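# Wheel the yellow trolley into the corridor near far door

## Task

Move the yellow trolley out of the lab through the open doorway and down the corridor toward the door at its far end. Park it inside the corridor so it does not block that door, with the trolley's centre between 1.2 m and 2.8 m away from the door. At the finish the lab door has to stand fully open, and the computer case must never fall over or off (that alone fails the job). Afterwards release the trolley and back away. The robot must stay upright and level (a fall or a tilt fails the job), and at the end it may touch nothing.

## Robot and tools

Robot: a Rainbow Robotics RB-Y1. It has a wheeled base with two drive wheels and two rear casters, a folding leg and torso, a head with head_camera, and two seven-joint arms, each ending in a five-finger hand with its own wrist camera (left_wrist_camera, right_wrist_camera). The base is 0.58 m wide and extends 0.10 m in front of the wheel axle and 0.57 m behind it. Spinning in place, it sweeps a circle of 0.58 m radius. It cannot drive sideways.

Frames: every position is in metres. The base frame has its origin on the floor between the drive wheels, with x forward, y to the left and z up. The chest, left_hand and right_hand readings use this frame. A hand point sits 0.045 m in front of its palm. Its +z runs along the straightened fingers and its +y points out of the palm. base_odometry is given in the frame the base had at the start. It only counts wheel turns, so wheel slip shows up as travel. Its heading is in radians, positive to the left.

move: one action per call. Set blocking to false to return after about 0.5 s while the robot keeps moving. cameras is a list of camera names or "all"; use [] for none. A call with no action simply reports state and images. An action can be one of two kinds:
- "base", "joints", or both, optionally with min_time_s (0.1 to 8 s, the shortest duration for arm, head and torso motions).
- "target" alone, or with min_time_s.
base is one object {x_m_s, turn_rad_s, for_s}. These are velocities, not positions. x_m_s is forward speed in m/s: 0.005 to 1.5 in either direction, or 0, with negative meaning reverse. turn_rad_s is 0.02 to 1.509 in either direction, or 0, with positive meaning left. for_s is 0.1 to 5 s. Distance covered is roughly speed times for_s, and the base coasts to a stop after that. Acceleration is about 0.4 m/s² (0.5 rad/s² when turning). Setting both speeds gives a curved path.
joints maps joint names to absolute angles in rad. Hand keys use a -1 to 1 scale, where +1 is open or straight and -1 is closed. Torso ranges: squat 0 to 1.2, shift -0.3 to 0.6, pitch -0.2 to 1.4 (positive leans forward), yaw -1.5 to 1.5. The torso also has combined limits, and a command that breaks them ends as off_target. Head: pan ±0.523, tilt -0.35 to 1.57 (positive looks down). Arm ranges are listed in the schema. For shoulder_pitch, negative swings the arm forward and up. For the elbow, 0 is straight and negative bends it. Left shoulder_roll is positive outward; right shoulder_roll is negative outward.
target places one hand at an absolute pose in the base frame: side "left" or "right", x, y, z in m (-3 to 3), and quat_wxyz in the same form the hand lines print. The arm follows a curved path, so long moves are best broken into short steps. A target cannot be sent while an earlier move is still running.

Fingers: <side>_hand_force_limit sets the closing force, from about 0 N at -1 up to 10 N at +1 (15 N for the thumb). <side>_hand_speed sets finger speed. Both start at 0 and -0.8. A motor only moves when its target changes. A hand holds roughly 0.3 kg at most, and hooking a handle or pushing with the palm is often the better choice. A bracket on the little-finger side of the wrist can catch on things.

wait {seconds 0–10}: lets the scene run on, returning early once running moves have finished. stop: brakes every running motion. zoom_image {camera, region [x0,y0,x1,y1] in pixels, at most 504×504}: gives a closer look at the latest image. show_instructions: shows the reference pages. finished_scene: ends the scene permanently.

Reading results: "move" reports done or the worst status among the motions. base_status, joint_status and *_hand_status report done, moving, reached, short (with the remaining error), refused (with a reason), off_target, not_followed, stopped, time_out, contact_stop, limit_stop_at_<name>, or torque_fault. If a move or wait is refused, or an uncommanded stop happens, the rest of the calls in that reply are skipped. lidar_m gives 12 ranges for 30° sectors: the 1st looks straight ahead and they go counter-clockwise, so the 4th is left, the 7th behind and the 10th right. It sees only at 0.23 m height, and "-" means nothing was seen. motor_effort gives each wheel's load in percent with its peak in brackets. A high value at rest means the base is pushing on something. Also reported are finger loads in N, joint torques, external torques, wrist force and torque (which carry offsets), and motor temperatures. on_its_own describes things the robot did that you did not command.

Things to avoid: the base does not stop when it hits something. Driving into furniture or walls can spin the wheels, cut out the wheel motors for 2 s, twist the robot, or tip it over. Keep speeds low near the doorway and the door itself. Large torso bends made quickly, heavy loads held far forward, and abrupt stops while moving forward can all tip the robot. The arms must never hit or press on each other. Contact torque reaching a joint's limit causes a 10 s torque_fault. Motor temperatures of 80 °C apply the brakes, so do not keep arms stretched out or pushing for long. Move the trolley gently so the computer case stays in place, and never bump the lab door closed. Before finishing, open the hands, back away until nothing is in contact, and check that the robot is level.

Each tool is called after ">>>" as a command line: name --argument value for each argument, lists and objects as JSON in quotes; but a table of rows of numbers goes row by row, as --pt "numbers of a row", without its own name.

Reference images:

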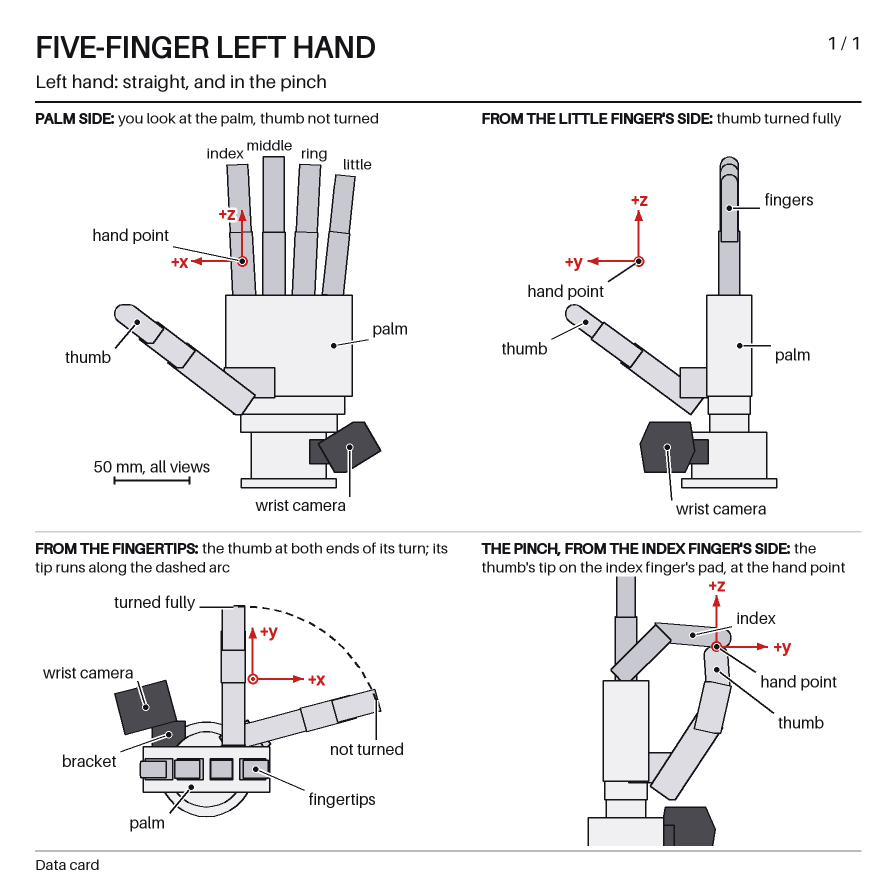

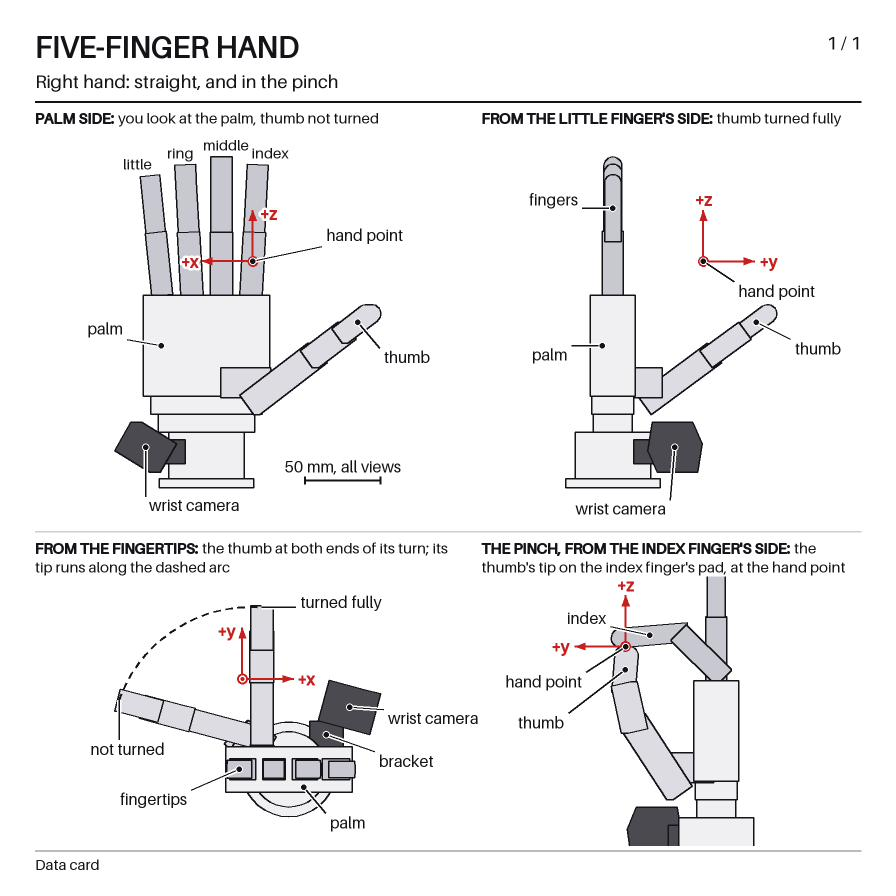

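## Session

>>> move

Scene clock: 0.00 s.
Joint torques (N m): no reading
External joint torques (N m): no reading
Motor temperatures (°C): left_arm=[34 27 28 27 33 34 32] | right_arm=[34 32 29 28 35 29 35]
Wrist force (N): no reading
Wrist torque (N m): no reading
Wrist force, peak (N): no reading
base_odometry: x=+0.000 y=+0.000 heading=+0.000
lidar_m: 2.06 1.36 3.19 2.95 2.99 1.30 1.29 2.37 2.33 1.28 1.35 1.76
base_status: not commanded
joint_positions: torso_squat_rad=+0.350 torso_shift_rad=+0.000 torso_pitch_rad=+0.000 torso_yaw_rad=+0.000 left_shoulder_pitch_rad=+0.012 left_shoulder_roll_rad=+0.010 left_shoulder_yaw_rad=-0.026 left_elbow_rad=-0.170 left_forearm_roll_rad=+0.004 left_wrist_pitch_rad=-0.002 left_hand_roll_rad=+0.008 right_shoulder_pitch_rad=-0.029 right_shoulder_roll_rad=-0.027 right_shoulder_yaw_rad=+0.039 right_elbow_rad=-0.183 right_forearm_roll_rad=-0.036 right_wrist_pitch_rad=+0.021 right_hand_roll_rad=+0.035 head_pan_rad=+0.000 head_tilt_rad=+0.400 left_hand_little=+1.000 left_hand_ring=+1.000 left_hand_middle=+1.000 left_hand_index=+1.000 left_hand_thumb_turn=+1.000 left_hand_thumb_bend=+1.000 left_hand_force_limit=+0.000 left_hand_speed=-0.800 right_hand_little=+1.000 right_hand_ring=+1.000 right_hand_middle=+1.000 right_hand_index=+1.000 right_hand_thumb_turn=+1.000 right_hand_thumb_bend=+1.000 right_hand_force_limit=+0.000 right_hand_speed=-0.800
joint_status: not commanded
wheel_motors_off: 0
left_hand_stopped_by: target,target,target,target,target,target
right_hand_stopped_by: target,target,target,target,target,target
left_little_load_n: 0.0
left_ring_load_n: 0.0
left_middle_load_n: 0.0
left_index_load_n: 0.0
left_thumb_bend_load_n: 0.0
left_thumb_turn_load_n: 0.0
right_little_load_n: 0.0
right_ring_load_n: 0.0
right_middle_load_n: 0.0
right_index_load_n: 0.0
right_thumb_bend_load_n: 0.0
right_thumb_turn_load_n: 0.0
motor_effort: left_wheel=+3 right_wheel=+1
chest: x=-0.2280 y=-0.0011 z=+1.2475 quat_wxyz=(+1.000, +0.001, +0.000, +0.000) (m; base frame)
left_hand: x=-0.2056 y=+0.1963 z=+0.5109 quat_wxyz=(+0.060, -0.701, +0.709, -0.054) (m; base frame)
right_hand: x=-0.1751 y=-0.2093 z=+0.5116 quat_wxyz=(+0.059, -0.721, +0.686, -0.074) (m; base frame)
pictures: head_camera, left_wrist_camera, right_wrist_camera
Images, in order (width x height): head_camera 896x504, left_wrist_camera 504x504, right_wrist_camera 504x504.

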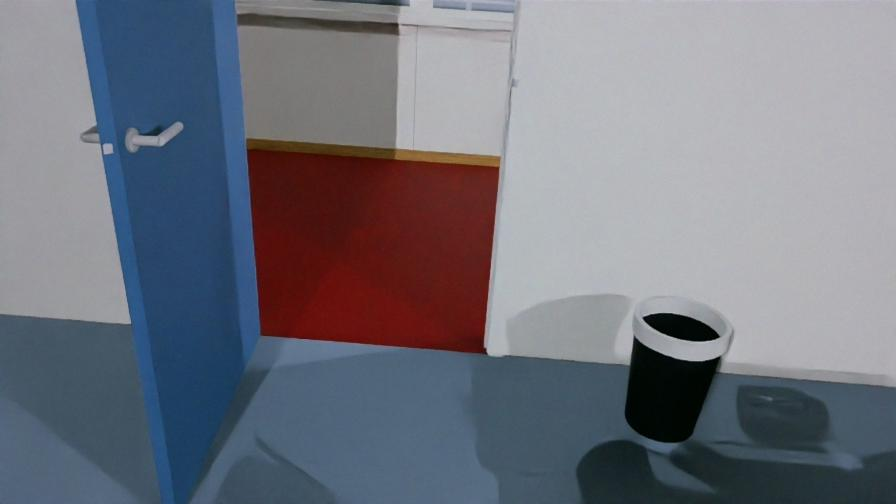

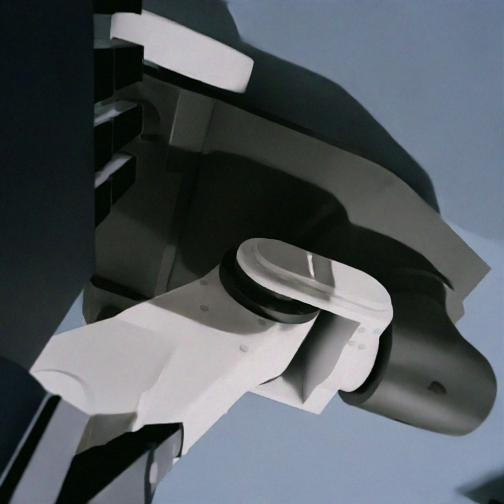

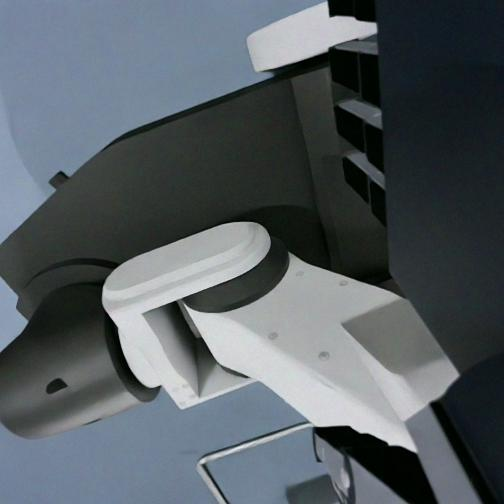

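>>> move --joints '{"head_pan_rad": 0.52, "head_tilt_rad": 0.35}' --cameras '["head_camera"]'

>>> move --joints '{"head_pan_rad": -0.52, "head_tilt_rad": 0.35}' --cameras '["head_camera"]'

Scene clock: 1.30 s.
Joint torques (N m): left_arm=[-2.12 0.64 -0.83 -0.46 0.06 -0.34 -0.13] | right_arm=[-2.13 -1.67 -0.41 -1.08 0.07 -0.42 0.02]
External joint torques (N m): left_arm=[-0.34 0.27 -0.86 0.07 0.05 0.08 -0.13] | right_arm=[0.75 -0.56 -0.36 -0.16 0.02 0.01 0.02]
Wrist force (N): left_arm=[1.0 2.0 4.6] | right_arm=[-5.6 -10.6 -4.8]
Wrist torque (N m): left_arm=[0.00 -0.03 -0.01] | right_arm=[-2.15 1.05 -0.45]
Wrist force, peak (N): left_arm=[1.1 2.0 4.6] | right_arm=[-4.9 -11.1 -5.1]
move: done
base_odometry: x=+0.000 y=+0.000 heading=+0.000
lidar_m: 2.05 1.35 3.18 2.96 3.00 1.29 1.29 2.38 2.34 1.28 1.35 1.75
base_status: not commanded
joint_positions: torso_squat_rad=+0.350 torso_shift_rad=+0.000 torso_pitch_rad=+0.000 torso_yaw_rad=+0.000 left_shoulder_pitch_rad=+0.012 left_shoulder_roll_rad=+0.010 left_shoulder_yaw_rad=-0.026 left_elbow_rad=-0.170 left_forearm_roll_rad=+0.004 left_wrist_pitch_rad=-0.002 left_hand_roll_rad=+0.008 right_shoulder_pitch_rad=-0.029 right_shoulder_roll_rad=-0.027 right_shoulder_yaw_rad=+0.039 right_elbow_rad=-0.183 right_forearm_roll_rad=-0.036 right_wrist_pitch_rad=+0.021 right_hand_roll_rad=+0.035 head_pan_rad=+0.520 head_tilt_rad=+0.350 left_hand_little=+1.000 left_hand_ring=+1.000 left_hand_middle=+1.000 left_hand_index=+1.000 left_hand_thumb_turn=+1.000 left_hand_thumb_bend=+1.000 left_hand_force_limit=+0.000 left_hand_speed=-0.800 right_hand_little=+1.000 right_hand_ring=+1.000 right_hand_middle=+1.000 right_hand_index=+1.000 right_hand_thumb_turn=+1.000 right_hand_thumb_bend=+1.000 right_hand_force_limit=+0.000 right_hand_speed=-0.800
joint_status: all done
wheel_motors_off: 0
left_hand_stopped_by: target,target,target,target,target,target
right_hand_stopped_by: target,target,target,target,target,target
left_little_load_n: 0.0
left_ring_load_n: 0.0
left_middle_load_n: 0.0
left_index_load_n: 0.0
left_thumb_bend_load_n: 0.0
left_thumb_turn_load_n: 0.0
right_little_load_n: 0.0
right_ring_load_n: 0.0
right_middle_load_n: 0.0
right_index_load_n: 0.0
right_thumb_bend_load_n: -0.5
right_thumb_turn_load_n: 0.0
motor_effort: left_wheel=+2(5) right_wheel=+1(1)
chest: x=-0.2280 y=-0.0011 z=+1.2475 quat_wxyz=(+1.000, +0.001, +0.000, +0.000) (m; base frame)
left_hand: x=-0.2056 y=+0.1963 z=+0.5109 quat_wxyz=(+0.060, -0.701, +0.709, -0.054) (m; base frame)
right_hand: x=-0.1751 y=-0.2093 z=+0.5116 quat_wxyz=(+0.059, -0.721, +0.686, -0.074) (m; base frame)
pictures: head_camera
Images, in order (width x height): head_camera 896x504.

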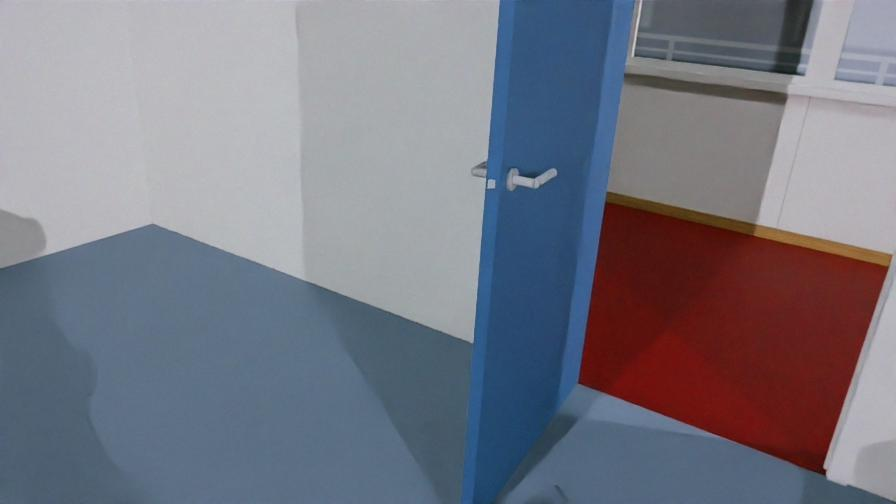

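Scene clock: 2.67 s.
Joint torques (N m): left_arm=[-2.11 0.79 -1.04 -0.33 0.05 -0.28 -0.06] | right_arm=[-2.18 -1.42 -0.3 -1.05 0.16 -0.57 0.04]
External joint torques (N m): left_arm=[-0.33 0.41 -1.06 0.2 0.03 0.13 -0.06] | right_arm=[0.7 -0.31 -0.25 -0.13 0.12 -0.14 0.04]
Wrist force (N): left_arm=[1.1 2.0 4.5] | right_arm=[-4.4 -10.2 -4.9]
Wrist torque (N m): left_arm=[0.02 -0.04 -0.01] | right_arm=[-2.11 0.85 -0.34]
Wrist force, peak (N): left_arm=[1.0 2.1 4.7] | right_arm=[-5.2 -11.3 -5.2]
move: done
base_odometry: x=+0.000 y=+0.000 heading=+0.000
lidar_m: 2.06 1.36 3.17 2.96 2.99 1.30 1.29 2.38 2.34 1.28 1.35 1.75
base_status: not commanded
joint_positions: torso_squat_rad=+0.350 torso_shift_rad=+0.000 torso_pitch_rad=+0.000 torso_yaw_rad=+0.000 left_shoulder_pitch_rad=+0.012 left_shoulder_roll_rad=+0.010 left_shoulder_yaw_rad=-0.026 left_elbow_rad=-0.170 left_forearm_roll_rad=+0.004 left_wrist_pitch_rad=-0.002 left_hand_roll_rad=+0.008 right_shoulder_pitch_rad=-0.029 right_shoulder_roll_rad=-0.027 right_shoulder_yaw_rad=+0.039 right_elbow_rad=-0.183 right_forearm_roll_rad=-0.036 right_wrist_pitch_rad=+0.021 right_hand_roll_rad=+0.035 head_pan_rad=-0.520 head_tilt_rad=+0.350 left_hand_little=+1.000 left_hand_ring=+1.000 left_hand_middle=+1.000 left_hand_index=+1.000 left_hand_thumb_turn=+1.000 left_hand_thumb_bend=+1.000 left_hand_force_limit=+0.000 left_hand_speed=-0.800 right_hand_little=+1.000 right_hand_ring=+1.000 right_hand_middle=+1.000 right_hand_index=+1.000 right_hand_thumb_turn=+1.000 right_hand_thumb_bend=+1.000 right_hand_force_limit=+0.000 right_hand_speed=-0.800
joint_status: all done
wheel_motors_off: 0
left_hand_stopped_by: target,target,target,target,target,target
right_hand_stopped_by: target,target,target,target,target,target
left_little_load_n: 0.0
left_ring_load_n: 0.0
left_middle_load_n: 0.0
left_index_load_n: 0.0
left_thumb_bend_load_n: 0.0
left_thumb_turn_load_n: 0.0
right_little_load_n: 0.0
right_ring_load_n: 0.0
right_middle_load_n: 0.0
right_index_load_n: 0.0
right_thumb_bend_load_n: 0.0
right_thumb_turn_load_n: 0.0
motor_effort: left_wheel=+1(3) right_wheel=+0(1)
chest: x=-0.2280 y=-0.0011 z=+1.2475 quat_wxyz=(+1.000, +0.001, +0.000, +0.000) (m; base frame)
left_hand: x=-0.2056 y=+0.1963 z=+0.5109 quat_wxyz=(+0.060, -0.701, +0.709, -0.054) (m; base frame)
right_hand: x=-0.1751 y=-0.2093 z=+0.5116 quat_wxyz=(+0.059, -0.721, +0.686, -0.074) (m; base frame)
pictures: head_camera
Images, in order (width x height): head_camera 896x504.

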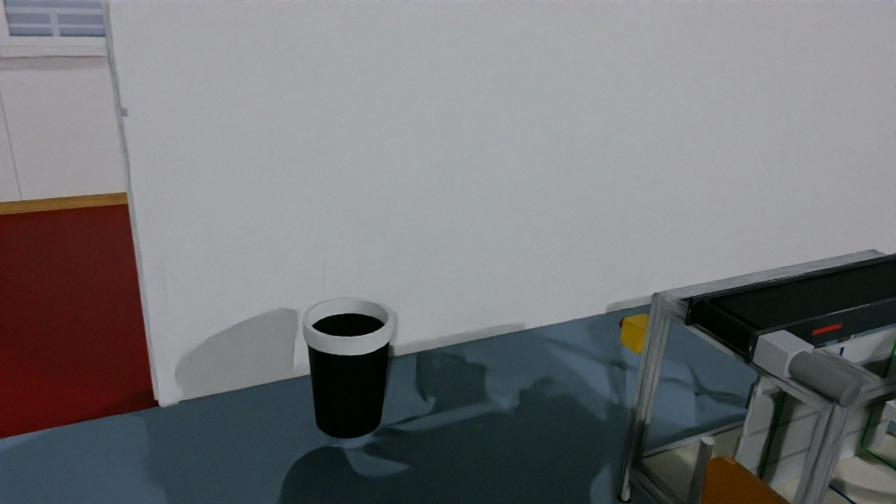

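>>> move --base '{"turn_rad_s": -0.8, "for_s": 1.5}' --joints '{"head_pan_rad": 0.0, "head_tilt_rad": 0.35}' --cameras '["head_camera"]'

>>> move --base '{"turn_rad_s": -0.8, "for_s": 1.5}' --cameras '["head_camera"]'

>>> move --base '{"turn_rad_s": -0.8, "for_s": 1.5}' --cameras '["head_camera"]'

Scene clock: 6.47 s.
Joint torques (N m): left_arm=[-2.19 0.76 -0.94 -0.42 0.03 -0.28 -0.1] | right_arm=[-2.17 -1.63 -0.18 -1.03 0.14 -0.55 -0.03]
External joint torques (N m): left_arm=[-0.41 0.39 -0.97 0.11 0.02 0.13 -0.1] | right_arm=[0.7 -0.52 -0.13 -0.11 0.1 -0.12 -0.03]
Wrist force (N): left_arm=[1.0 2.1 4.5] | right_arm=[-4.8 -10.8 -4.8]
Wrist torque (N m): left_arm=[0.03 -0.03 -0.02] | right_arm=[-2.18 0.94 -0.38]
Wrist force, peak (N): left_arm=[1.1 2.1 4.6] | right_arm=[-5.2 -11.0 -5.7]
move: done
base_odometry: x=+0.000 y=+0.000 heading=-1.124
lidar_m: 1.35 1.75 2.05 1.36 2.91 2.96 3.01 4.31 5.76 2.36 1.38 1.27
base_status: done (sent for 1.5 of 1.5 s)
joint_positions: torso_squat_rad=+0.350 torso_shift_rad=+0.000 torso_pitch_rad=+0.000 torso_yaw_rad=+0.000 left_shoulder_pitch_rad=+0.012 left_shoulder_roll_rad=+0.010 left_shoulder_yaw_rad=-0.026 left_elbow_rad=-0.170 left_forearm_roll_rad=+0.004 left_wrist_pitch_rad=-0.002 left_hand_roll_rad=+0.008 right_shoulder_pitch_rad=-0.029 right_shoulder_roll_rad=-0.027 right_shoulder_yaw_rad=+0.039 right_elbow_rad=-0.183 right_forearm_roll_rad=-0.036 right_wrist_pitch_rad=+0.021 right_hand_roll_rad=+0.035 head_pan_rad=+0.000 head_tilt_rad=+0.350 left_hand_little=+1.000 left_hand_ring=+1.000 left_hand_middle=+1.000 left_hand_index=+1.000 left_hand_thumb_turn=+1.000 left_hand_thumb_bend=+1.000 left_hand_force_limit=+0.000 left_hand_speed=-0.800 right_hand_little=+1.000 right_hand_ring=+1.000 right_hand_middle=+1.000 right_hand_index=+1.000 right_hand_thumb_turn=+1.000 right_hand_thumb_bend=+1.000 right_hand_force_limit=+0.000 right_hand_speed=-0.800
joint_status: all done
wheel_motors_off: 0
left_hand_stopped_by: target,target,target,target,target,target
right_hand_stopped_by: target,target,target,target,target,target
left_little_load_n: 0.0
left_ring_load_n: 0.0
left_middle_load_n: 0.0
left_index_load_n: 0.0
left_thumb_bend_load_n: 0.0
left_thumb_turn_load_n: 0.0
right_little_load_n: 0.0
right_ring_load_n: 0.0
right_middle_load_n: 0.0
right_index_load_n: 0.0
right_thumb_bend_load_n: 0.0
right_thumb_turn_load_n: 0.0
motor_effort: left_wheel=+13(43) right_wheel=+2(26)
chest: x=-0.2280 y=-0.0011 z=+1.2475 quat_wxyz=(+1.000, +0.001, +0.000, +0.000) (m; base frame)
left_hand: x=-0.2056 y=+0.1963 z=+0.5109 quat_wxyz=(+0.060, -0.701, +0.709, -0.054) (m; base frame)
right_hand: x=-0.1751 y=-0.2093 z=+0.5116 quat_wxyz=(+0.059, -0.721, +0.686, -0.074) (m; base frame)
pictures: head_camera
Images, in order (width x height): head_camera 896x504.

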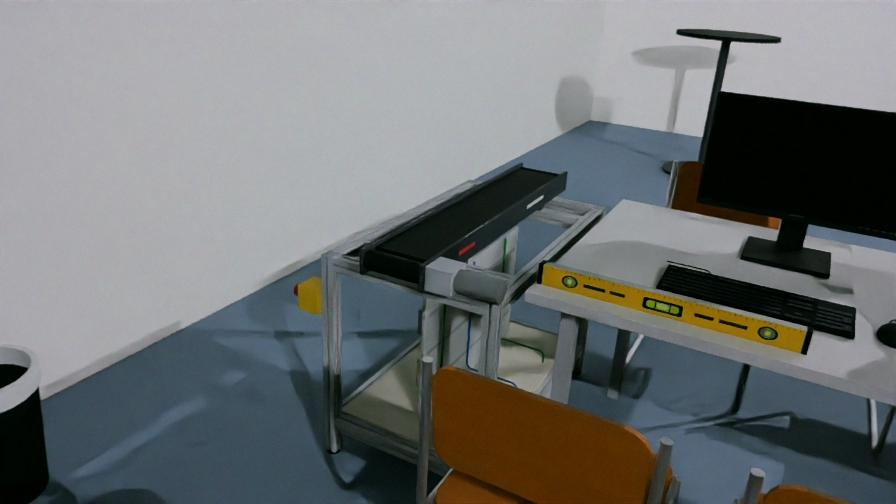

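Scene clock: 9.80 s.
Joint torques (N m): left_arm=[-2.33 0.59 -0.73 -0.39 0.08 -0.18 -0.16] | right_arm=[-2.44 -1.88 -0.14 -0.97 0.17 -0.54 0.05]
External joint torques (N m): left_arm=[-0.55 0.22 -0.75 0.14 0.06 0.24 -0.16] | right_arm=[0.44 -0.77 -0.09 -0.04 0.13 -0.11 0.05]
Wrist force (N): left_arm=[1.0 2.1 4.4] | right_arm=[-4.7 -10.7 -5.1]
Wrist torque (N m): left_arm=[0.03 -0.03 -0.01] | right_arm=[-2.16 0.91 -0.36]
Wrist force, peak (N): left_arm=[1.1 2.2 4.6] | right_arm=[-4.9 -11.4 -5.4]
move: done
base_odometry: x=+0.000 y=+0.000 heading=-2.249
lidar_m: 1.38 1.27 1.35 1.75 1.76 1.35 2.70 2.96 3.01 4.07 2.25 2.36
base_status: done (sent for 1.5 of 1.5 s)
joint_positions: torso_squat_rad=+0.350 torso_shift_rad=+0.000 torso_pitch_rad=+0.000 torso_yaw_rad=+0.000 left_shoulder_pitch_rad=+0.012 left_shoulder_roll_rad=+0.010 left_shoulder_yaw_rad=-0.026 left_elbow_rad=-0.170 left_forearm_roll_rad=+0.004 left_wrist_pitch_rad=-0.002 left_hand_roll_rad=+0.008 right_shoulder_pitch_rad=-0.029 right_shoulder_roll_rad=-0.027 right_shoulder_yaw_rad=+0.039 right_elbow_rad=-0.183 right_forearm_roll_rad=-0.036 right_wrist_pitch_rad=+0.021 right_hand_roll_rad=+0.035 head_pan_rad=+0.000 head_tilt_rad=+0.350 left_hand_little=+1.000 left_hand_ring=+1.000 left_hand_middle=+1.000 left_hand_index=+1.000 left_hand_thumb_turn=+1.000 left_hand_thumb_bend=+1.000 left_hand_force_limit=+0.000 left_hand_speed=-0.800 right_hand_little=+1.000 right_hand_ring=+1.000 right_hand_middle=+1.000 right_hand_index=+1.000 right_hand_thumb_turn=+1.000 right_hand_thumb_bend=+1.000 right_hand_force_limit=+0.000 right_hand_speed=-0.800
joint_status: not commanded
wheel_motors_off: 0
left_hand_stopped_by: target,target,target,target,target,target
right_hand_stopped_by: target,target,target,target,target,target
left_little_load_n: 0.0
left_ring_load_n: 0.0
left_middle_load_n: 0.0
left_index_load_n: 0.0
left_thumb_bend_load_n: 0.0
left_thumb_turn_load_n: 0.0
right_little_load_n: 0.0
right_ring_load_n: 0.0
right_middle_load_n: 0.0
right_index_load_n: 0.0
right_thumb_bend_load_n: 0.0
right_thumb_turn_load_n: 0.0
motor_effort: left_wheel=+15(40) right_wheel=+2(17)
chest: x=-0.2280 y=-0.0011 z=+1.2475 quat_wxyz=(+1.000, +0.001, +0.000, +0.000) (m; base frame)
left_hand: x=-0.2056 y=+0.1963 z=+0.5109 quat_wxyz=(+0.060, -0.701, +0.709, -0.054) (m; base frame)
right_hand: x=-0.1751 y=-0.2093 z=+0.5116 quat_wxyz=(+0.059, -0.721, +0.686, -0.074) (m; base frame)
pictures: head_camera
Images, in order (width x height): head_camera 896x504.

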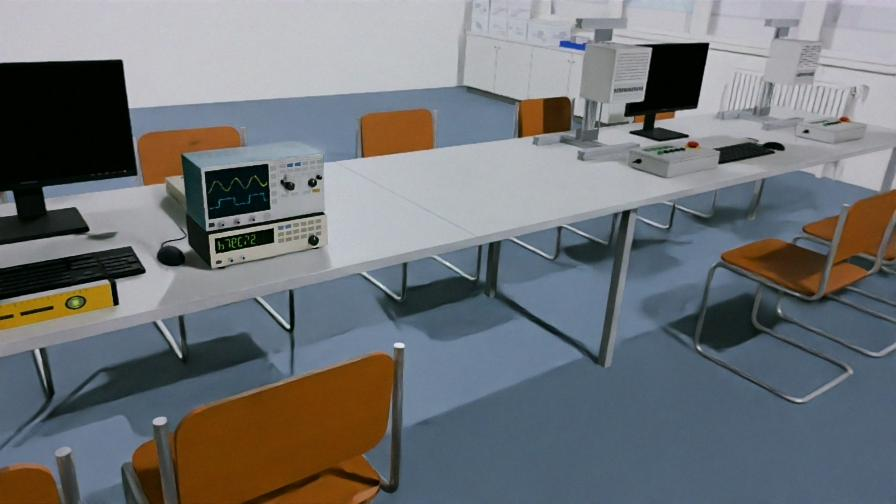

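Scene clock: 13.20 s.
Joint torques (N m): left_arm=[-1.97 0.53 -0.92 -0.46 0.02 -0.38 -0.13] | right_arm=[-2.21 -1.52 -0.16 -0.87 0.12 -0.53 0.05]
External joint torques (N m): left_arm=[-0.2 0.16 -0.94 0.07 0 0.04 -0.13] | right_arm=[0.66 -0.41 -0.11 0.05 0.08 -0.1 0.06]
Wrist force (N): left_arm=[0.9 2.1 4.5] | right_arm=[-5.1 -10.8 -5.7]
Wrist torque (N m): left_arm=[0.03 -0.01 -0.02] | right_arm=[-2.16 0.99 -0.40]
Wrist force, peak (N): left_arm=[1.1 2.0 4.7] | right_arm=[-5.1 -11.2 -5.2]
move: done
base_odometry: x=+0.000 y=+0.000 heading=+2.910
lidar_m: 1.30 2.68 2.36 1.38 1.35 1.68 1.76 1.37 2.54 3.45 2.77 4.05
base_status: done (sent for 1.5 of 1.5 s)
joint_positions: torso_squat_rad=+0.350 torso_shift_rad=+0.000 torso_pitch_rad=+0.000 torso_yaw_rad=+0.000 left_shoulder_pitch_rad=+0.012 left_shoulder_roll_rad=+0.010 left_shoulder_yaw_rad=-0.026 left_elbow_rad=-0.170 left_forearm_roll_rad=+0.004 left_wrist_pitch_rad=-0.002 left_hand_roll_rad=+0.008 right_shoulder_pitch_rad=-0.029 right_shoulder_roll_rad=-0.027 right_shoulder_yaw_rad=+0.039 right_elbow_rad=-0.183 right_forearm_roll_rad=-0.036 right_wrist_pitch_rad=+0.021 right_hand_roll_rad=+0.035 head_pan_rad=+0.000 head_tilt_rad=+0.350 left_hand_little=+1.000 left_hand_ring=+1.000 left_hand_middle=+1.000 left_hand_index=+1.000 left_hand_thumb_turn=+1.000 left_hand_thumb_bend=+1.000 left_hand_force_limit=+0.000 left_hand_speed=-0.800 right_hand_little=+1.000 right_hand_ring=+1.000 right_hand_middle=+1.000 right_hand_index=+1.000 right_hand_thumb_turn=+1.000 right_hand_thumb_bend=+1.000 right_hand_force_limit=+0.000 right_hand_speed=-0.800
joint_status: not commanded
wheel_motors_off: 0
left_hand_stopped_by: target,target,target,target,target,target
right_hand_stopped_by: target,target,target,target,target,target
left_little_load_n: 0.0
left_ring_load_n: 0.0
left_middle_load_n: 0.0
left_index_load_n: 0.0
left_thumb_bend_load_n: 0.0
left_thumb_turn_load_n: 0.5
right_little_load_n: 0.0
right_ring_load_n: 0.0
right_middle_load_n: 0.0
right_index_load_n: 0.0
right_thumb_bend_load_n: 0.0
right_thumb_turn_load_n: 0.0
motor_effort: left_wheel=+13(40) right_wheel=+3(18)
chest: x=-0.2280 y=-0.0011 z=+1.2475 quat_wxyz=(+1.000, +0.001, +0.000, +0.000) (m; base frame)
left_hand: x=-0.2056 y=+0.1963 z=+0.5109 quat_wxyz=(+0.060, -0.701, +0.709, -0.054) (m; base frame)
right_hand: x=-0.1751 y=-0.2093 z=+0.5116 quat_wxyz=(+0.059, -0.721, +0.686, -0.074) (m; base frame)
pictures: head_camera
Images, in order (width x height): head_camera 896x504.

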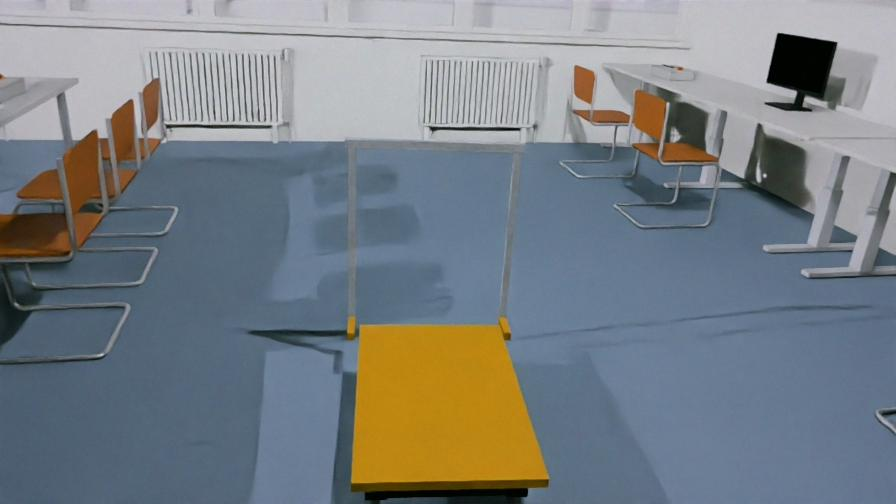

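>>> move --base '{"turn_rad_s": 0.3, "for_s": 0.77}' --joints '{"head_pan_rad": 0.0, "head_tilt_rad": 0.8}' --cameras '["head_camera"]'

Scene clock: 17.80 s.
Joint torques (N m): left_arm=[-1.94 0.71 -0.53 -0.47 0.05 -0.16 -0.22] | right_arm=[-2.25 -1.9 0.08 -1.09 0.15 -0.54 0.12]
External joint torques (N m): left_arm=[-0.16 0.34 -0.55 0.06 0.04 0.26 -0.22] | right_arm=[0.63 -0.79 0.14 -0.16 0.11 -0.11 0.12]
Wrist force (N): left_arm=[1.0 2.0 4.5] | right_arm=[-4.6 -10.5 -4.8]
Wrist torque (N m): left_arm=[0.02 -0.02 -0.02] | right_arm=[-2.15 0.89 -0.37]
Wrist force, peak (N): left_arm=[1.1 2.2 4.6] | right_arm=[-5.7 -10.7 -5.8]
move: done
base_odometry: x=+0.000 y=+0.000 heading=+3.139
lidar_m: 1.30 2.36 1.39 1.27 1.35 1.75 2.06 1.37 3.11 2.96 2.77 1.31
base_status: done (sent for 0.77 of 0.77 s)
joint_positions: torso_squat_rad=+0.350 torso_shift_rad=+0.000 torso_pitch_rad=+0.000 torso_yaw_rad=+0.000 left_shoulder_pitch_rad=+0.012 left_shoulder_roll_rad=+0.010 left_shoulder_yaw_rad=-0.026 left_elbow_rad=-0.170 left_forearm_roll_rad=+0.004 left_wrist_pitch_rad=-0.002 left_hand_roll_rad=+0.008 right_shoulder_pitch_rad=-0.029 right_shoulder_roll_rad=-0.027 right_shoulder_yaw_rad=+0.039 right_elbow_rad=-0.183 right_forearm_roll_rad=-0.036 right_wrist_pitch_rad=+0.021 right_hand_roll_rad=+0.035 head_pan_rad=+0.000 head_tilt_rad=+0.800 left_hand_little=+1.000 left_hand_ring=+1.000 left_hand_middle=+1.000 left_hand_index=+1.000 left_hand_thumb_turn=+1.000 left_hand_thumb_bend=+1.000 left_hand_force_limit=+0.000 left_hand_speed=-0.800 right_hand_little=+1.000 right_hand_ring=+1.000 right_hand_middle=+1.000 right_hand_index=+1.000 right_hand_thumb_turn=+1.000 right_hand_thumb_bend=+1.000 right_hand_force_limit=+0.000 right_hand_speed=-0.800
joint_status: all done
wheel_motors_off: 0
left_hand_stopped_by: target,target,target,target,target,target
right_hand_stopped_by: target,target,target,target,target,target
left_little_load_n: 0.0
left_ring_load_n: 0.0
left_middle_load_n: 0.0
left_index_load_n: -0.5
left_thumb_bend_load_n: 0.0
left_thumb_turn_load_n: 0.0
right_little_load_n: 0.0
right_ring_load_n: 0.0
right_middle_load_n: 0.0
right_index_load_n: 0.0
right_thumb_bend_load_n: 0.0
right_thumb_turn_load_n: 0.0
motor_effort: left_wheel=-13(37) right_wheel=+0(18)
chest: x=-0.2280 y=-0.0012 z=+1.2475 quat_wxyz=(+1.000, +0.001, +0.000, +0.000) (m; base frame)
left_hand: x=-0.2056 y=+0.1963 z=+0.5109 quat_wxyz=(+0.060, -0.701, +0.709, -0.054) (m; base frame)
right_hand: x=-0.1751 y=-0.2093 z=+0.5116 quat_wxyz=(+0.059, -0.721, +0.686, -0.074) (m; base frame)
pictures: head_camera
Images, in order (width x height): head_camera 896x504.

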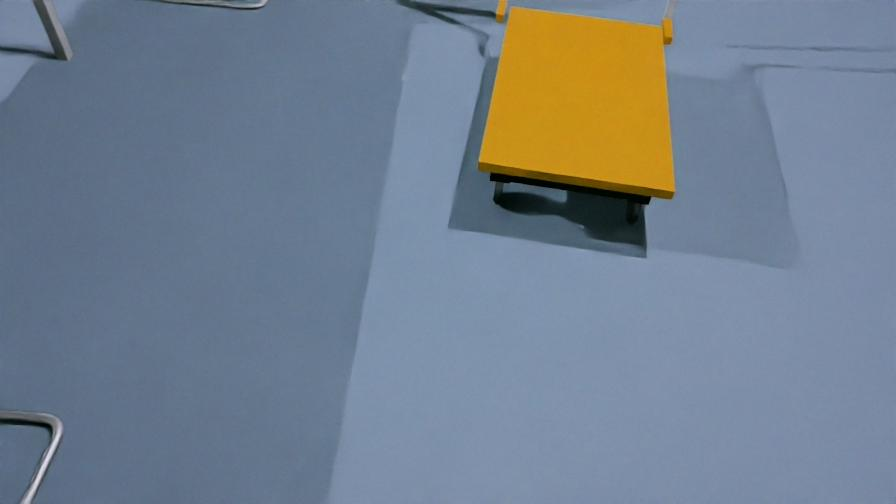

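>>> move --base '{"turn_rad_s": -0.8, "for_s": 1.42}' --joints '{"head_tilt_rad": 0.5}' --cameras '["head_camera"]'

Scene clock: 26.10 s.
Joint torques (N m): left_arm=[-2.04 0.51 -0.88 -0.3 0 -0.2 -0.16] | right_arm=[-2.57 -1.58 -0.15 -1.02 0.04 -0.55 0.16]
External joint torques (N m): left_arm=[-0.27 0.13 -0.91 0.24 -0.02 0.22 -0.16] | right_arm=[0.31 -0.47 -0.1 -0.1 0 -0.12 0.16]
Wrist force (N): left_arm=[0.9 2.1 4.4] | right_arm=[-5.4 -10.7 -5.0]
Wrist torque (N m): left_arm=[0.03 -0.02 -0.01] | right_arm=[-2.17 1.06 -0.44]
Wrist force, peak (N): left_arm=[0.9 2.1 4.7] | right_arm=[-5.9 -11.1 -4.8]
move: done
base_odometry: x=+0.000 y=+0.000 heading=+2.113
lidar_m: 3.00 1.31 1.30 2.36 1.38 1.44 1.35 1.77 2.07 1.38 3.14 2.95
base_status: done (sent for 1.43 of 1.43 s)
joint_positions: torso_squat_rad=+0.350 torso_shift_rad=+0.000 torso_pitch_rad=+0.000 torso_yaw_rad=+0.000 left_shoulder_pitch_rad=+0.012 left_shoulder_roll_rad=+0.010 left_shoulder_yaw_rad=-0.026 left_elbow_rad=-0.170 left_forearm_roll_rad=+0.004 left_wrist_pitch_rad=-0.002 left_hand_roll_rad=+0.008 right_shoulder_pitch_rad=-0.029 right_shoulder_roll_rad=-0.027 right_shoulder_yaw_rad=+0.039 right_elbow_rad=-0.183 right_forearm_roll_rad=-0.036 right_wrist_pitch_rad=+0.021 right_hand_roll_rad=+0.035 head_pan_rad=+0.000 head_tilt_rad=+0.500 left_hand_little=+1.000 left_hand_ring=+1.000 left_hand_middle=+1.000 left_hand_index=+1.000 left_hand_thumb_turn=+1.000 left_hand_thumb_bend=+1.000 left_hand_force_limit=+0.000 left_hand_speed=-0.800 right_hand_little=+1.000 right_hand_ring=+1.000 right_hand_middle=+1.000 right_hand_index=+1.000 right_hand_thumb_turn=+1.000 right_hand_thumb_bend=+1.000 right_hand_force_limit=+0.000 right_hand_speed=-0.800
joint_status: all done
wheel_motors_off: 0
left_hand_stopped_by: target,target,target,target,target,target
right_hand_stopped_by: target,target,target,target,target,target
left_little_load_n: 0.0
left_ring_load_n: 0.0
left_middle_load_n: -0.5
left_index_load_n: 0.0
left_thumb_bend_load_n: 0.0
left_thumb_turn_load_n: 0.0
right_little_load_n: 0.0
right_ring_load_n: 0.0
right_middle_load_n: 0.0
right_index_load_n: 0.0
right_thumb_bend_load_n: -0.5
right_thumb_turn_load_n: 0.0
motor_effort: left_wheel=+10(41) right_wheel=+2(16)
chest: x=-0.2280 y=-0.0011 z=+1.2475 quat_wxyz=(+1.000, +0.001, +0.000, +0.000) (m; base frame)
left_hand: x=-0.2056 y=+0.1963 z=+0.5109 quat_wxyz=(+0.060, -0.701, +0.709, -0.054) (m; base frame)
right_hand: x=-0.1751 y=-0.2093 z=+0.5116 quat_wxyz=(+0.059, -0.721, +0.686, -0.074) (m; base frame)
pictures: head_camera
Images, in order (width x height): head_camera 896x504.

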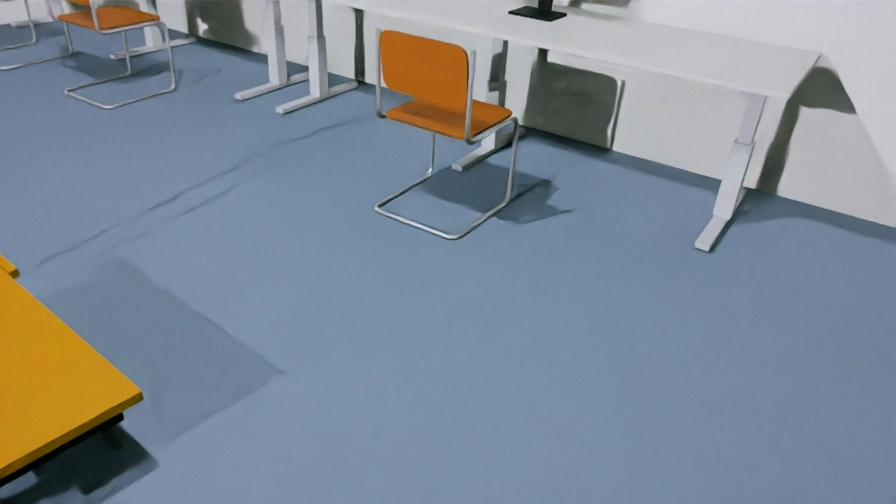

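>>> move --base '{"x_m_s": 0.5, "for_s": 3.24}'

>>> move --base '{"turn_rad_s": 0.8, "for_s": 1.44}' --joints '{"head_pan_rad": 0.45, "head_tilt_rad": 0.6}' --cameras '["head_camera"]'

Scene clock: 31.50 s.
Joint torques (N m): left_arm=[-1.6 0.8 -1.2 -0.26 0.01 -0.26 -0.2] | right_arm=[-1.62 -1.42 -0.27 -1.03 0.2 -0.53 -0.06]
External joint torques (N m): left_arm=[0.17 0.42 -1.23 0.27 0 0.15 -0.2] | right_arm=[1.25 -0.31 -0.22 -0.11 0.16 -0.1 -0.06]
Wrist force (N): left_arm=[1.0 2.1 4.4] | right_arm=[-4.3 -10.6 -4.6]
Wrist torque (N m): left_arm=[0.04 -0.02 -0.01] | right_arm=[-2.14 0.80 -0.37]
Wrist force, peak (N): left_arm=[1.0 2.3 4.6] | right_arm=[-5.1 -11.1 -5.3]
move: done
base_odometry: x=-0.833 y=+1.386 heading=+2.112
lidar_m: 1.37 2.47 4.85 1.43 2.93 2.73 2.96 2.16 2.80 2.82 1.67 1.18
base_status: done (sent for 3.23 of 3.23 s)
joint_positions: torso_squat_rad=+0.350 torso_shift_rad=+0.000 torso_pitch_rad=+0.000 torso_yaw_rad=+0.000 left_shoulder_pitch_rad=+0.012 left_shoulder_roll_rad=+0.010 left_shoulder_yaw_rad=-0.026 left_elbow_rad=-0.170 left_forearm_roll_rad=+0.004 left_wrist_pitch_rad=-0.002 left_hand_roll_rad=+0.008 right_shoulder_pitch_rad=-0.029 right_shoulder_roll_rad=-0.027 right_shoulder_yaw_rad=+0.039 right_elbow_rad=-0.183 right_forearm_roll_rad=-0.036 right_wrist_pitch_rad=+0.021 right_hand_roll_rad=+0.035 head_pan_rad=+0.000 head_tilt_rad=+0.500 left_hand_little=+1.000 left_hand_ring=+1.000 left_hand_middle=+1.000 left_hand_index=+1.000 left_hand_thumb_turn=+1.000 left_hand_thumb_bend=+1.000 left_hand_force_limit=+0.000 left_hand_speed=-0.800 right_hand_little=+1.000 right_hand_ring=+1.000 right_hand_middle=+1.000 right_hand_index=+1.000 right_hand_thumb_turn=+1.000 right_hand_thumb_bend=+1.000 right_hand_force_limit=+0.000 right_hand_speed=-0.800
joint_status: not commanded
wheel_motors_off: 0
left_hand_stopped_by: target,target,target,target,target,target
right_hand_stopped_by: target,target,target,target,target,target
left_little_load_n: 0.0
left_ring_load_n: 0.0
left_middle_load_n: 0.0
left_index_load_n: 0.0
left_thumb_bend_load_n: 0.0
left_thumb_turn_load_n: 0.0
right_little_load_n: 0.0
right_ring_load_n: 0.0
right_middle_load_n: 0.0
right_index_load_n: 0.0
right_thumb_bend_load_n: 0.0
right_thumb_turn_load_n: 0.0
motor_effort: left_wheel=-5(52) right_wheel=+5(43)
chest: x=-0.2280 y=-0.0011 z=+1.2475 quat_wxyz=(+1.000, +0.001, +0.000, +0.000) (m; base frame)
left_hand: x=-0.2055 y=+0.1963 z=+0.5109 quat_wxyz=(+0.060, -0.701, +0.709, -0.054) (m; base frame)
right_hand: x=-0.1750 y=-0.2093 z=+0.5116 quat_wxyz=(+0.059, -0.721, +0.686, -0.074) (m; base frame)
pictures: none

Scene clock: 34.70 s.
Joint torques (N m): left_arm=[-1.93 0.63 -0.57 -0.32 0.04 -0.23 -0.14] | right_arm=[-2.07 -1.58 0.04 -1.02 0.23 -0.53 -0.02]
External joint torques (N m): left_arm=[-0.15 0.25 -0.6 0.21 0.03 0.19 -0.14] | right_arm=[0.81 -0.48 0.09 -0.1 0.19 -0.11 -0.02]
Wrist force (N): left_arm=[0.9 2.0 4.4] | right_arm=[-4.9 -10.6 -5.0]
Wrist torque (N m): left_arm=[0.02 -0.02 -0.01] | right_arm=[-2.15 0.90 -0.37]
Wrist force, peak (N): left_arm=[1.0 2.1 4.7] | right_arm=[-5.0 -11.0 -6.0]
move: done
base_odometry: x=-0.833 y=+1.386 heading=+3.139
lidar_m: 4.85 1.00 0.85 - 2.95 2.14 2.67 2.86 1.68 2.11 1.37 2.47
base_status: done (sent for 1.43 of 1.43 s)
joint_positions: torso_squat_rad=+0.350 torso_shift_rad=+0.000 torso_pitch_rad=+0.000 torso_yaw_rad=+0.000 left_shoulder_pitch_rad=+0.012 left_shoulder_roll_rad=+0.010 left_shoulder_yaw_rad=-0.026 left_elbow_rad=-0.170 left_forearm_roll_rad=+0.004 left_wrist_pitch_rad=-0.002 left_hand_roll_rad=+0.008 right_shoulder_pitch_rad=-0.029 right_shoulder_roll_rad=-0.027 right_shoulder_yaw_rad=+0.039 right_elbow_rad=-0.183 right_forearm_roll_rad=-0.036 right_wrist_pitch_rad=+0.021 right_hand_roll_rad=+0.035 head_pan_rad=+0.450 head_tilt_rad=+0.600 left_hand_little=+1.000 left_hand_ring=+1.000 left_hand_middle=+1.000 left_hand_index=+1.000 left_hand_thumb_turn=+1.000 left_hand_thumb_bend=+1.000 left_hand_force_limit=+0.000 left_hand_speed=-0.800 right_hand_little=+1.000 right_hand_ring=+1.000 right_hand_middle=+1.000 right_hand_index=+1.000 right_hand_thumb_turn=+1.000 right_hand_thumb_bend=+1.000 right_hand_force_limit=+0.000 right_hand_speed=-0.800
joint_status: all done
wheel_motors_off: 0
left_hand_stopped_by: target,target,target,target,target,target
right_hand_stopped_by: target,target,target,target,target,target
left_little_load_n: 0.0
left_ring_load_n: 0.0
left_middle_load_n: 0.0
left_index_load_n: 0.0
left_thumb_bend_load_n: 0.0
left_thumb_turn_load_n: 0.0
right_little_load_n: 0.5
right_ring_load_n: 0.0
right_middle_load_n: 0.5
right_index_load_n: 0.0
right_thumb_bend_load_n: 0.0
right_thumb_turn_load_n: 0.0
motor_effort: left_wheel=+0(44) right_wheel=+11(36)
chest: x=-0.2280 y=-0.0012 z=+1.2475 quat_wxyz=(+1.000, +0.001, +0.000, +0.000) (m; base frame)
left_hand: x=-0.2055 y=+0.1963 z=+0.5109 quat_wxyz=(+0.060, -0.701, +0.709, -0.054) (m; base frame)
right_hand: x=-0.1750 y=-0.2093 z=+0.5116 quat_wxyz=(+0.059, -0.721, +0.686, -0.074) (m; base frame)
pictures: head_camera
Images, in order (width x height): head_camera 896x504.

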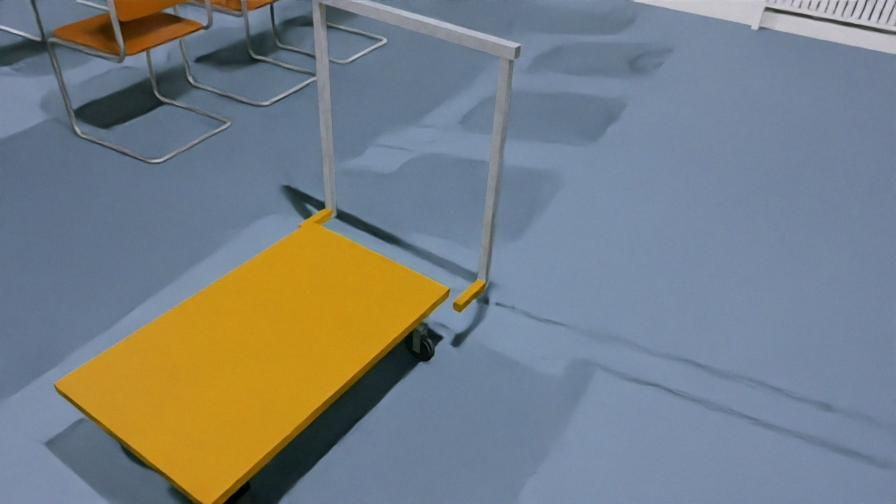

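>>> zoom_image --camera "head_camera" --region '[340, 240, 540, 400]'

>>> zoom_image --camera "head_camera" --region '[90, 404, 290, 504]'

>>> move --base '{"x_m_s": 0.6, "for_s": 3.65}' --joints '{"head_pan_rad": 0.52, "head_tilt_rad": 0.6}' --cameras '["head_camera"]'

Scaled by 2.520 from the camera's 896x504 image, which has a finer 1280x720 frame.

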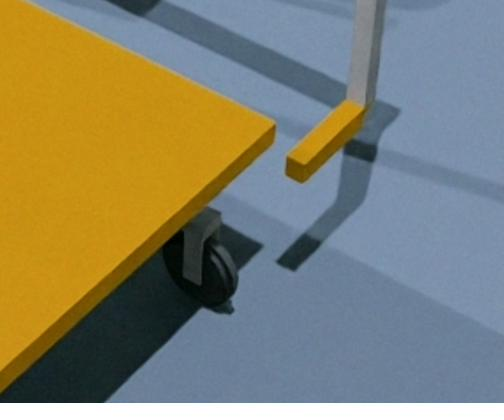

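Scaled by 2.520 from the camera's 896x504 image, which has a finer 1280x720 frame.

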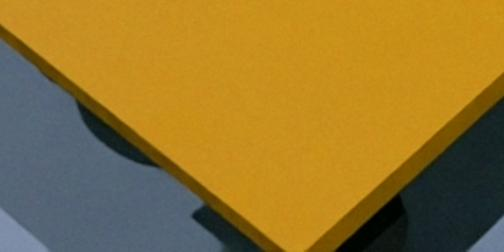

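Scene clock: 41.03 s.
Joint torques (N m): left_arm=[-1.64 0.9 -0.84 -0.26 0.06 -0.24 -0.12] | right_arm=[-1.64 -1.52 -0.08 -0.97 0.13 -0.66 0.05]
External joint torques (N m): left_arm=[0.13 0.53 -0.87 0.27 0.05 0.18 -0.12] | right_arm=[1.23 -0.41 -0.03 -0.05 0.09 -0.23 0.05]
Wrist force (N): left_arm=[1.0 2.0 4.5] | right_arm=[-6.1 -10.4 -5.0]
Wrist torque (N m): left_arm=[0.01 -0.01 -0.01] | right_arm=[-2.16 1.15 -0.44]
Wrist force, peak (N): left_arm=[1.0 2.1 4.7] | right_arm=[-5.2 -11.4 -5.7]
move: done
base_odometry: x=-3.033 y=+1.391 heading=+3.139
lidar_m: 2.64 2.89 2.71 2.53 1.36 1.00 4.29 2.27 2.26 1.70 1.35 2.04
base_status: done (sent for 3.67 of 3.67 s)
joint_positions: torso_squat_rad=+0.350 torso_shift_rad=+0.000 torso_pitch_rad=+0.000 torso_yaw_rad=+0.000 left_shoulder_pitch_rad=+0.012 left_shoulder_roll_rad=+0.010 left_shoulder_yaw_rad=-0.026 left_elbow_rad=-0.170 left_forearm_roll_rad=+0.004 left_wrist_pitch_rad=-0.002 left_hand_roll_rad=+0.008 right_shoulder_pitch_rad=-0.029 right_shoulder_roll_rad=-0.027 right_shoulder_yaw_rad=+0.039 right_elbow_rad=-0.183 right_forearm_roll_rad=-0.036 right_wrist_pitch_rad=+0.021 right_hand_roll_rad=+0.035 head_pan_rad=+0.520 head_tilt_rad=+0.600 left_hand_little=+1.000 left_hand_ring=+1.000 left_hand_middle=+1.000 left_hand_index=+1.000 left_hand_thumb_turn=+1.000 left_hand_thumb_bend=+1.000 left_hand_force_limit=+0.000 left_hand_speed=-0.800 right_hand_little=+1.000 right_hand_ring=+1.000 right_hand_middle=+1.000 right_hand_index=+1.000 right_hand_thumb_turn=+1.000 right_hand_thumb_bend=+1.000 right_hand_force_limit=+0.000 right_hand_speed=-0.800
joint_status: all done
wheel_motors_off: 0
left_hand_stopped_by: target,target,target,target,target,target
right_hand_stopped_by: target,target,target,target,target,target
left_little_load_n: 0.0
left_ring_load_n: 0.0
left_middle_load_n: 0.0
left_index_load_n: 0.0
left_thumb_bend_load_n: -0.5
left_thumb_turn_load_n: 0.0
right_little_load_n: 0.0
right_ring_load_n: 0.0
right_middle_load_n: 0.0
right_index_load_n: 0.0
right_thumb_bend_load_n: 0.0
right_thumb_turn_load_n: 0.0
motor_effort: left_wheel=+6(51) right_wheel=-5(47)
chest: x=-0.2280 y=-0.0012 z=+1.2475 quat_wxyz=(+1.000, +0.001, +0.000, +0.000) (m; base frame)
left_hand: x=-0.2055 y=+0.1963 z=+0.5109 quat_wxyz=(+0.060, -0.701, +0.709, -0.054) (m; base frame)
right_hand: x=-0.1750 y=-0.2093 z=+0.5116 quat_wxyz=(+0.059, -0.721, +0.686, -0.074) (m; base frame)
pictures: head_camera
Images, in order (width x height): head_camera 896x504.

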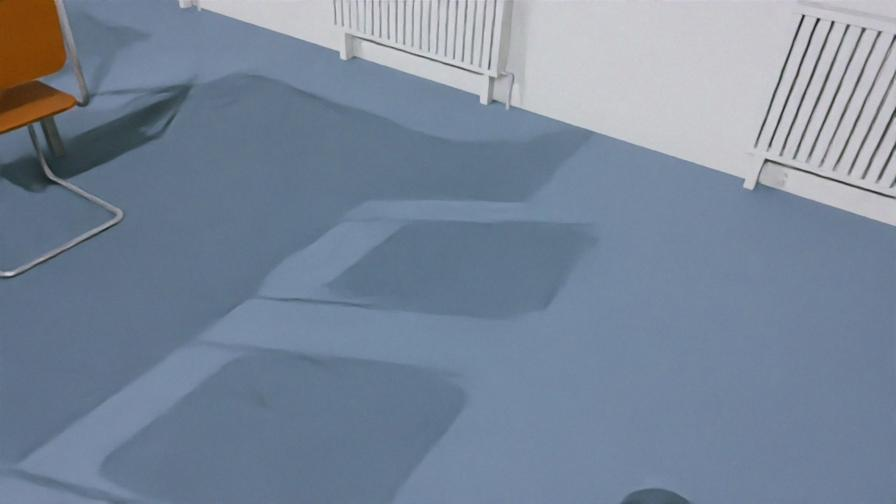

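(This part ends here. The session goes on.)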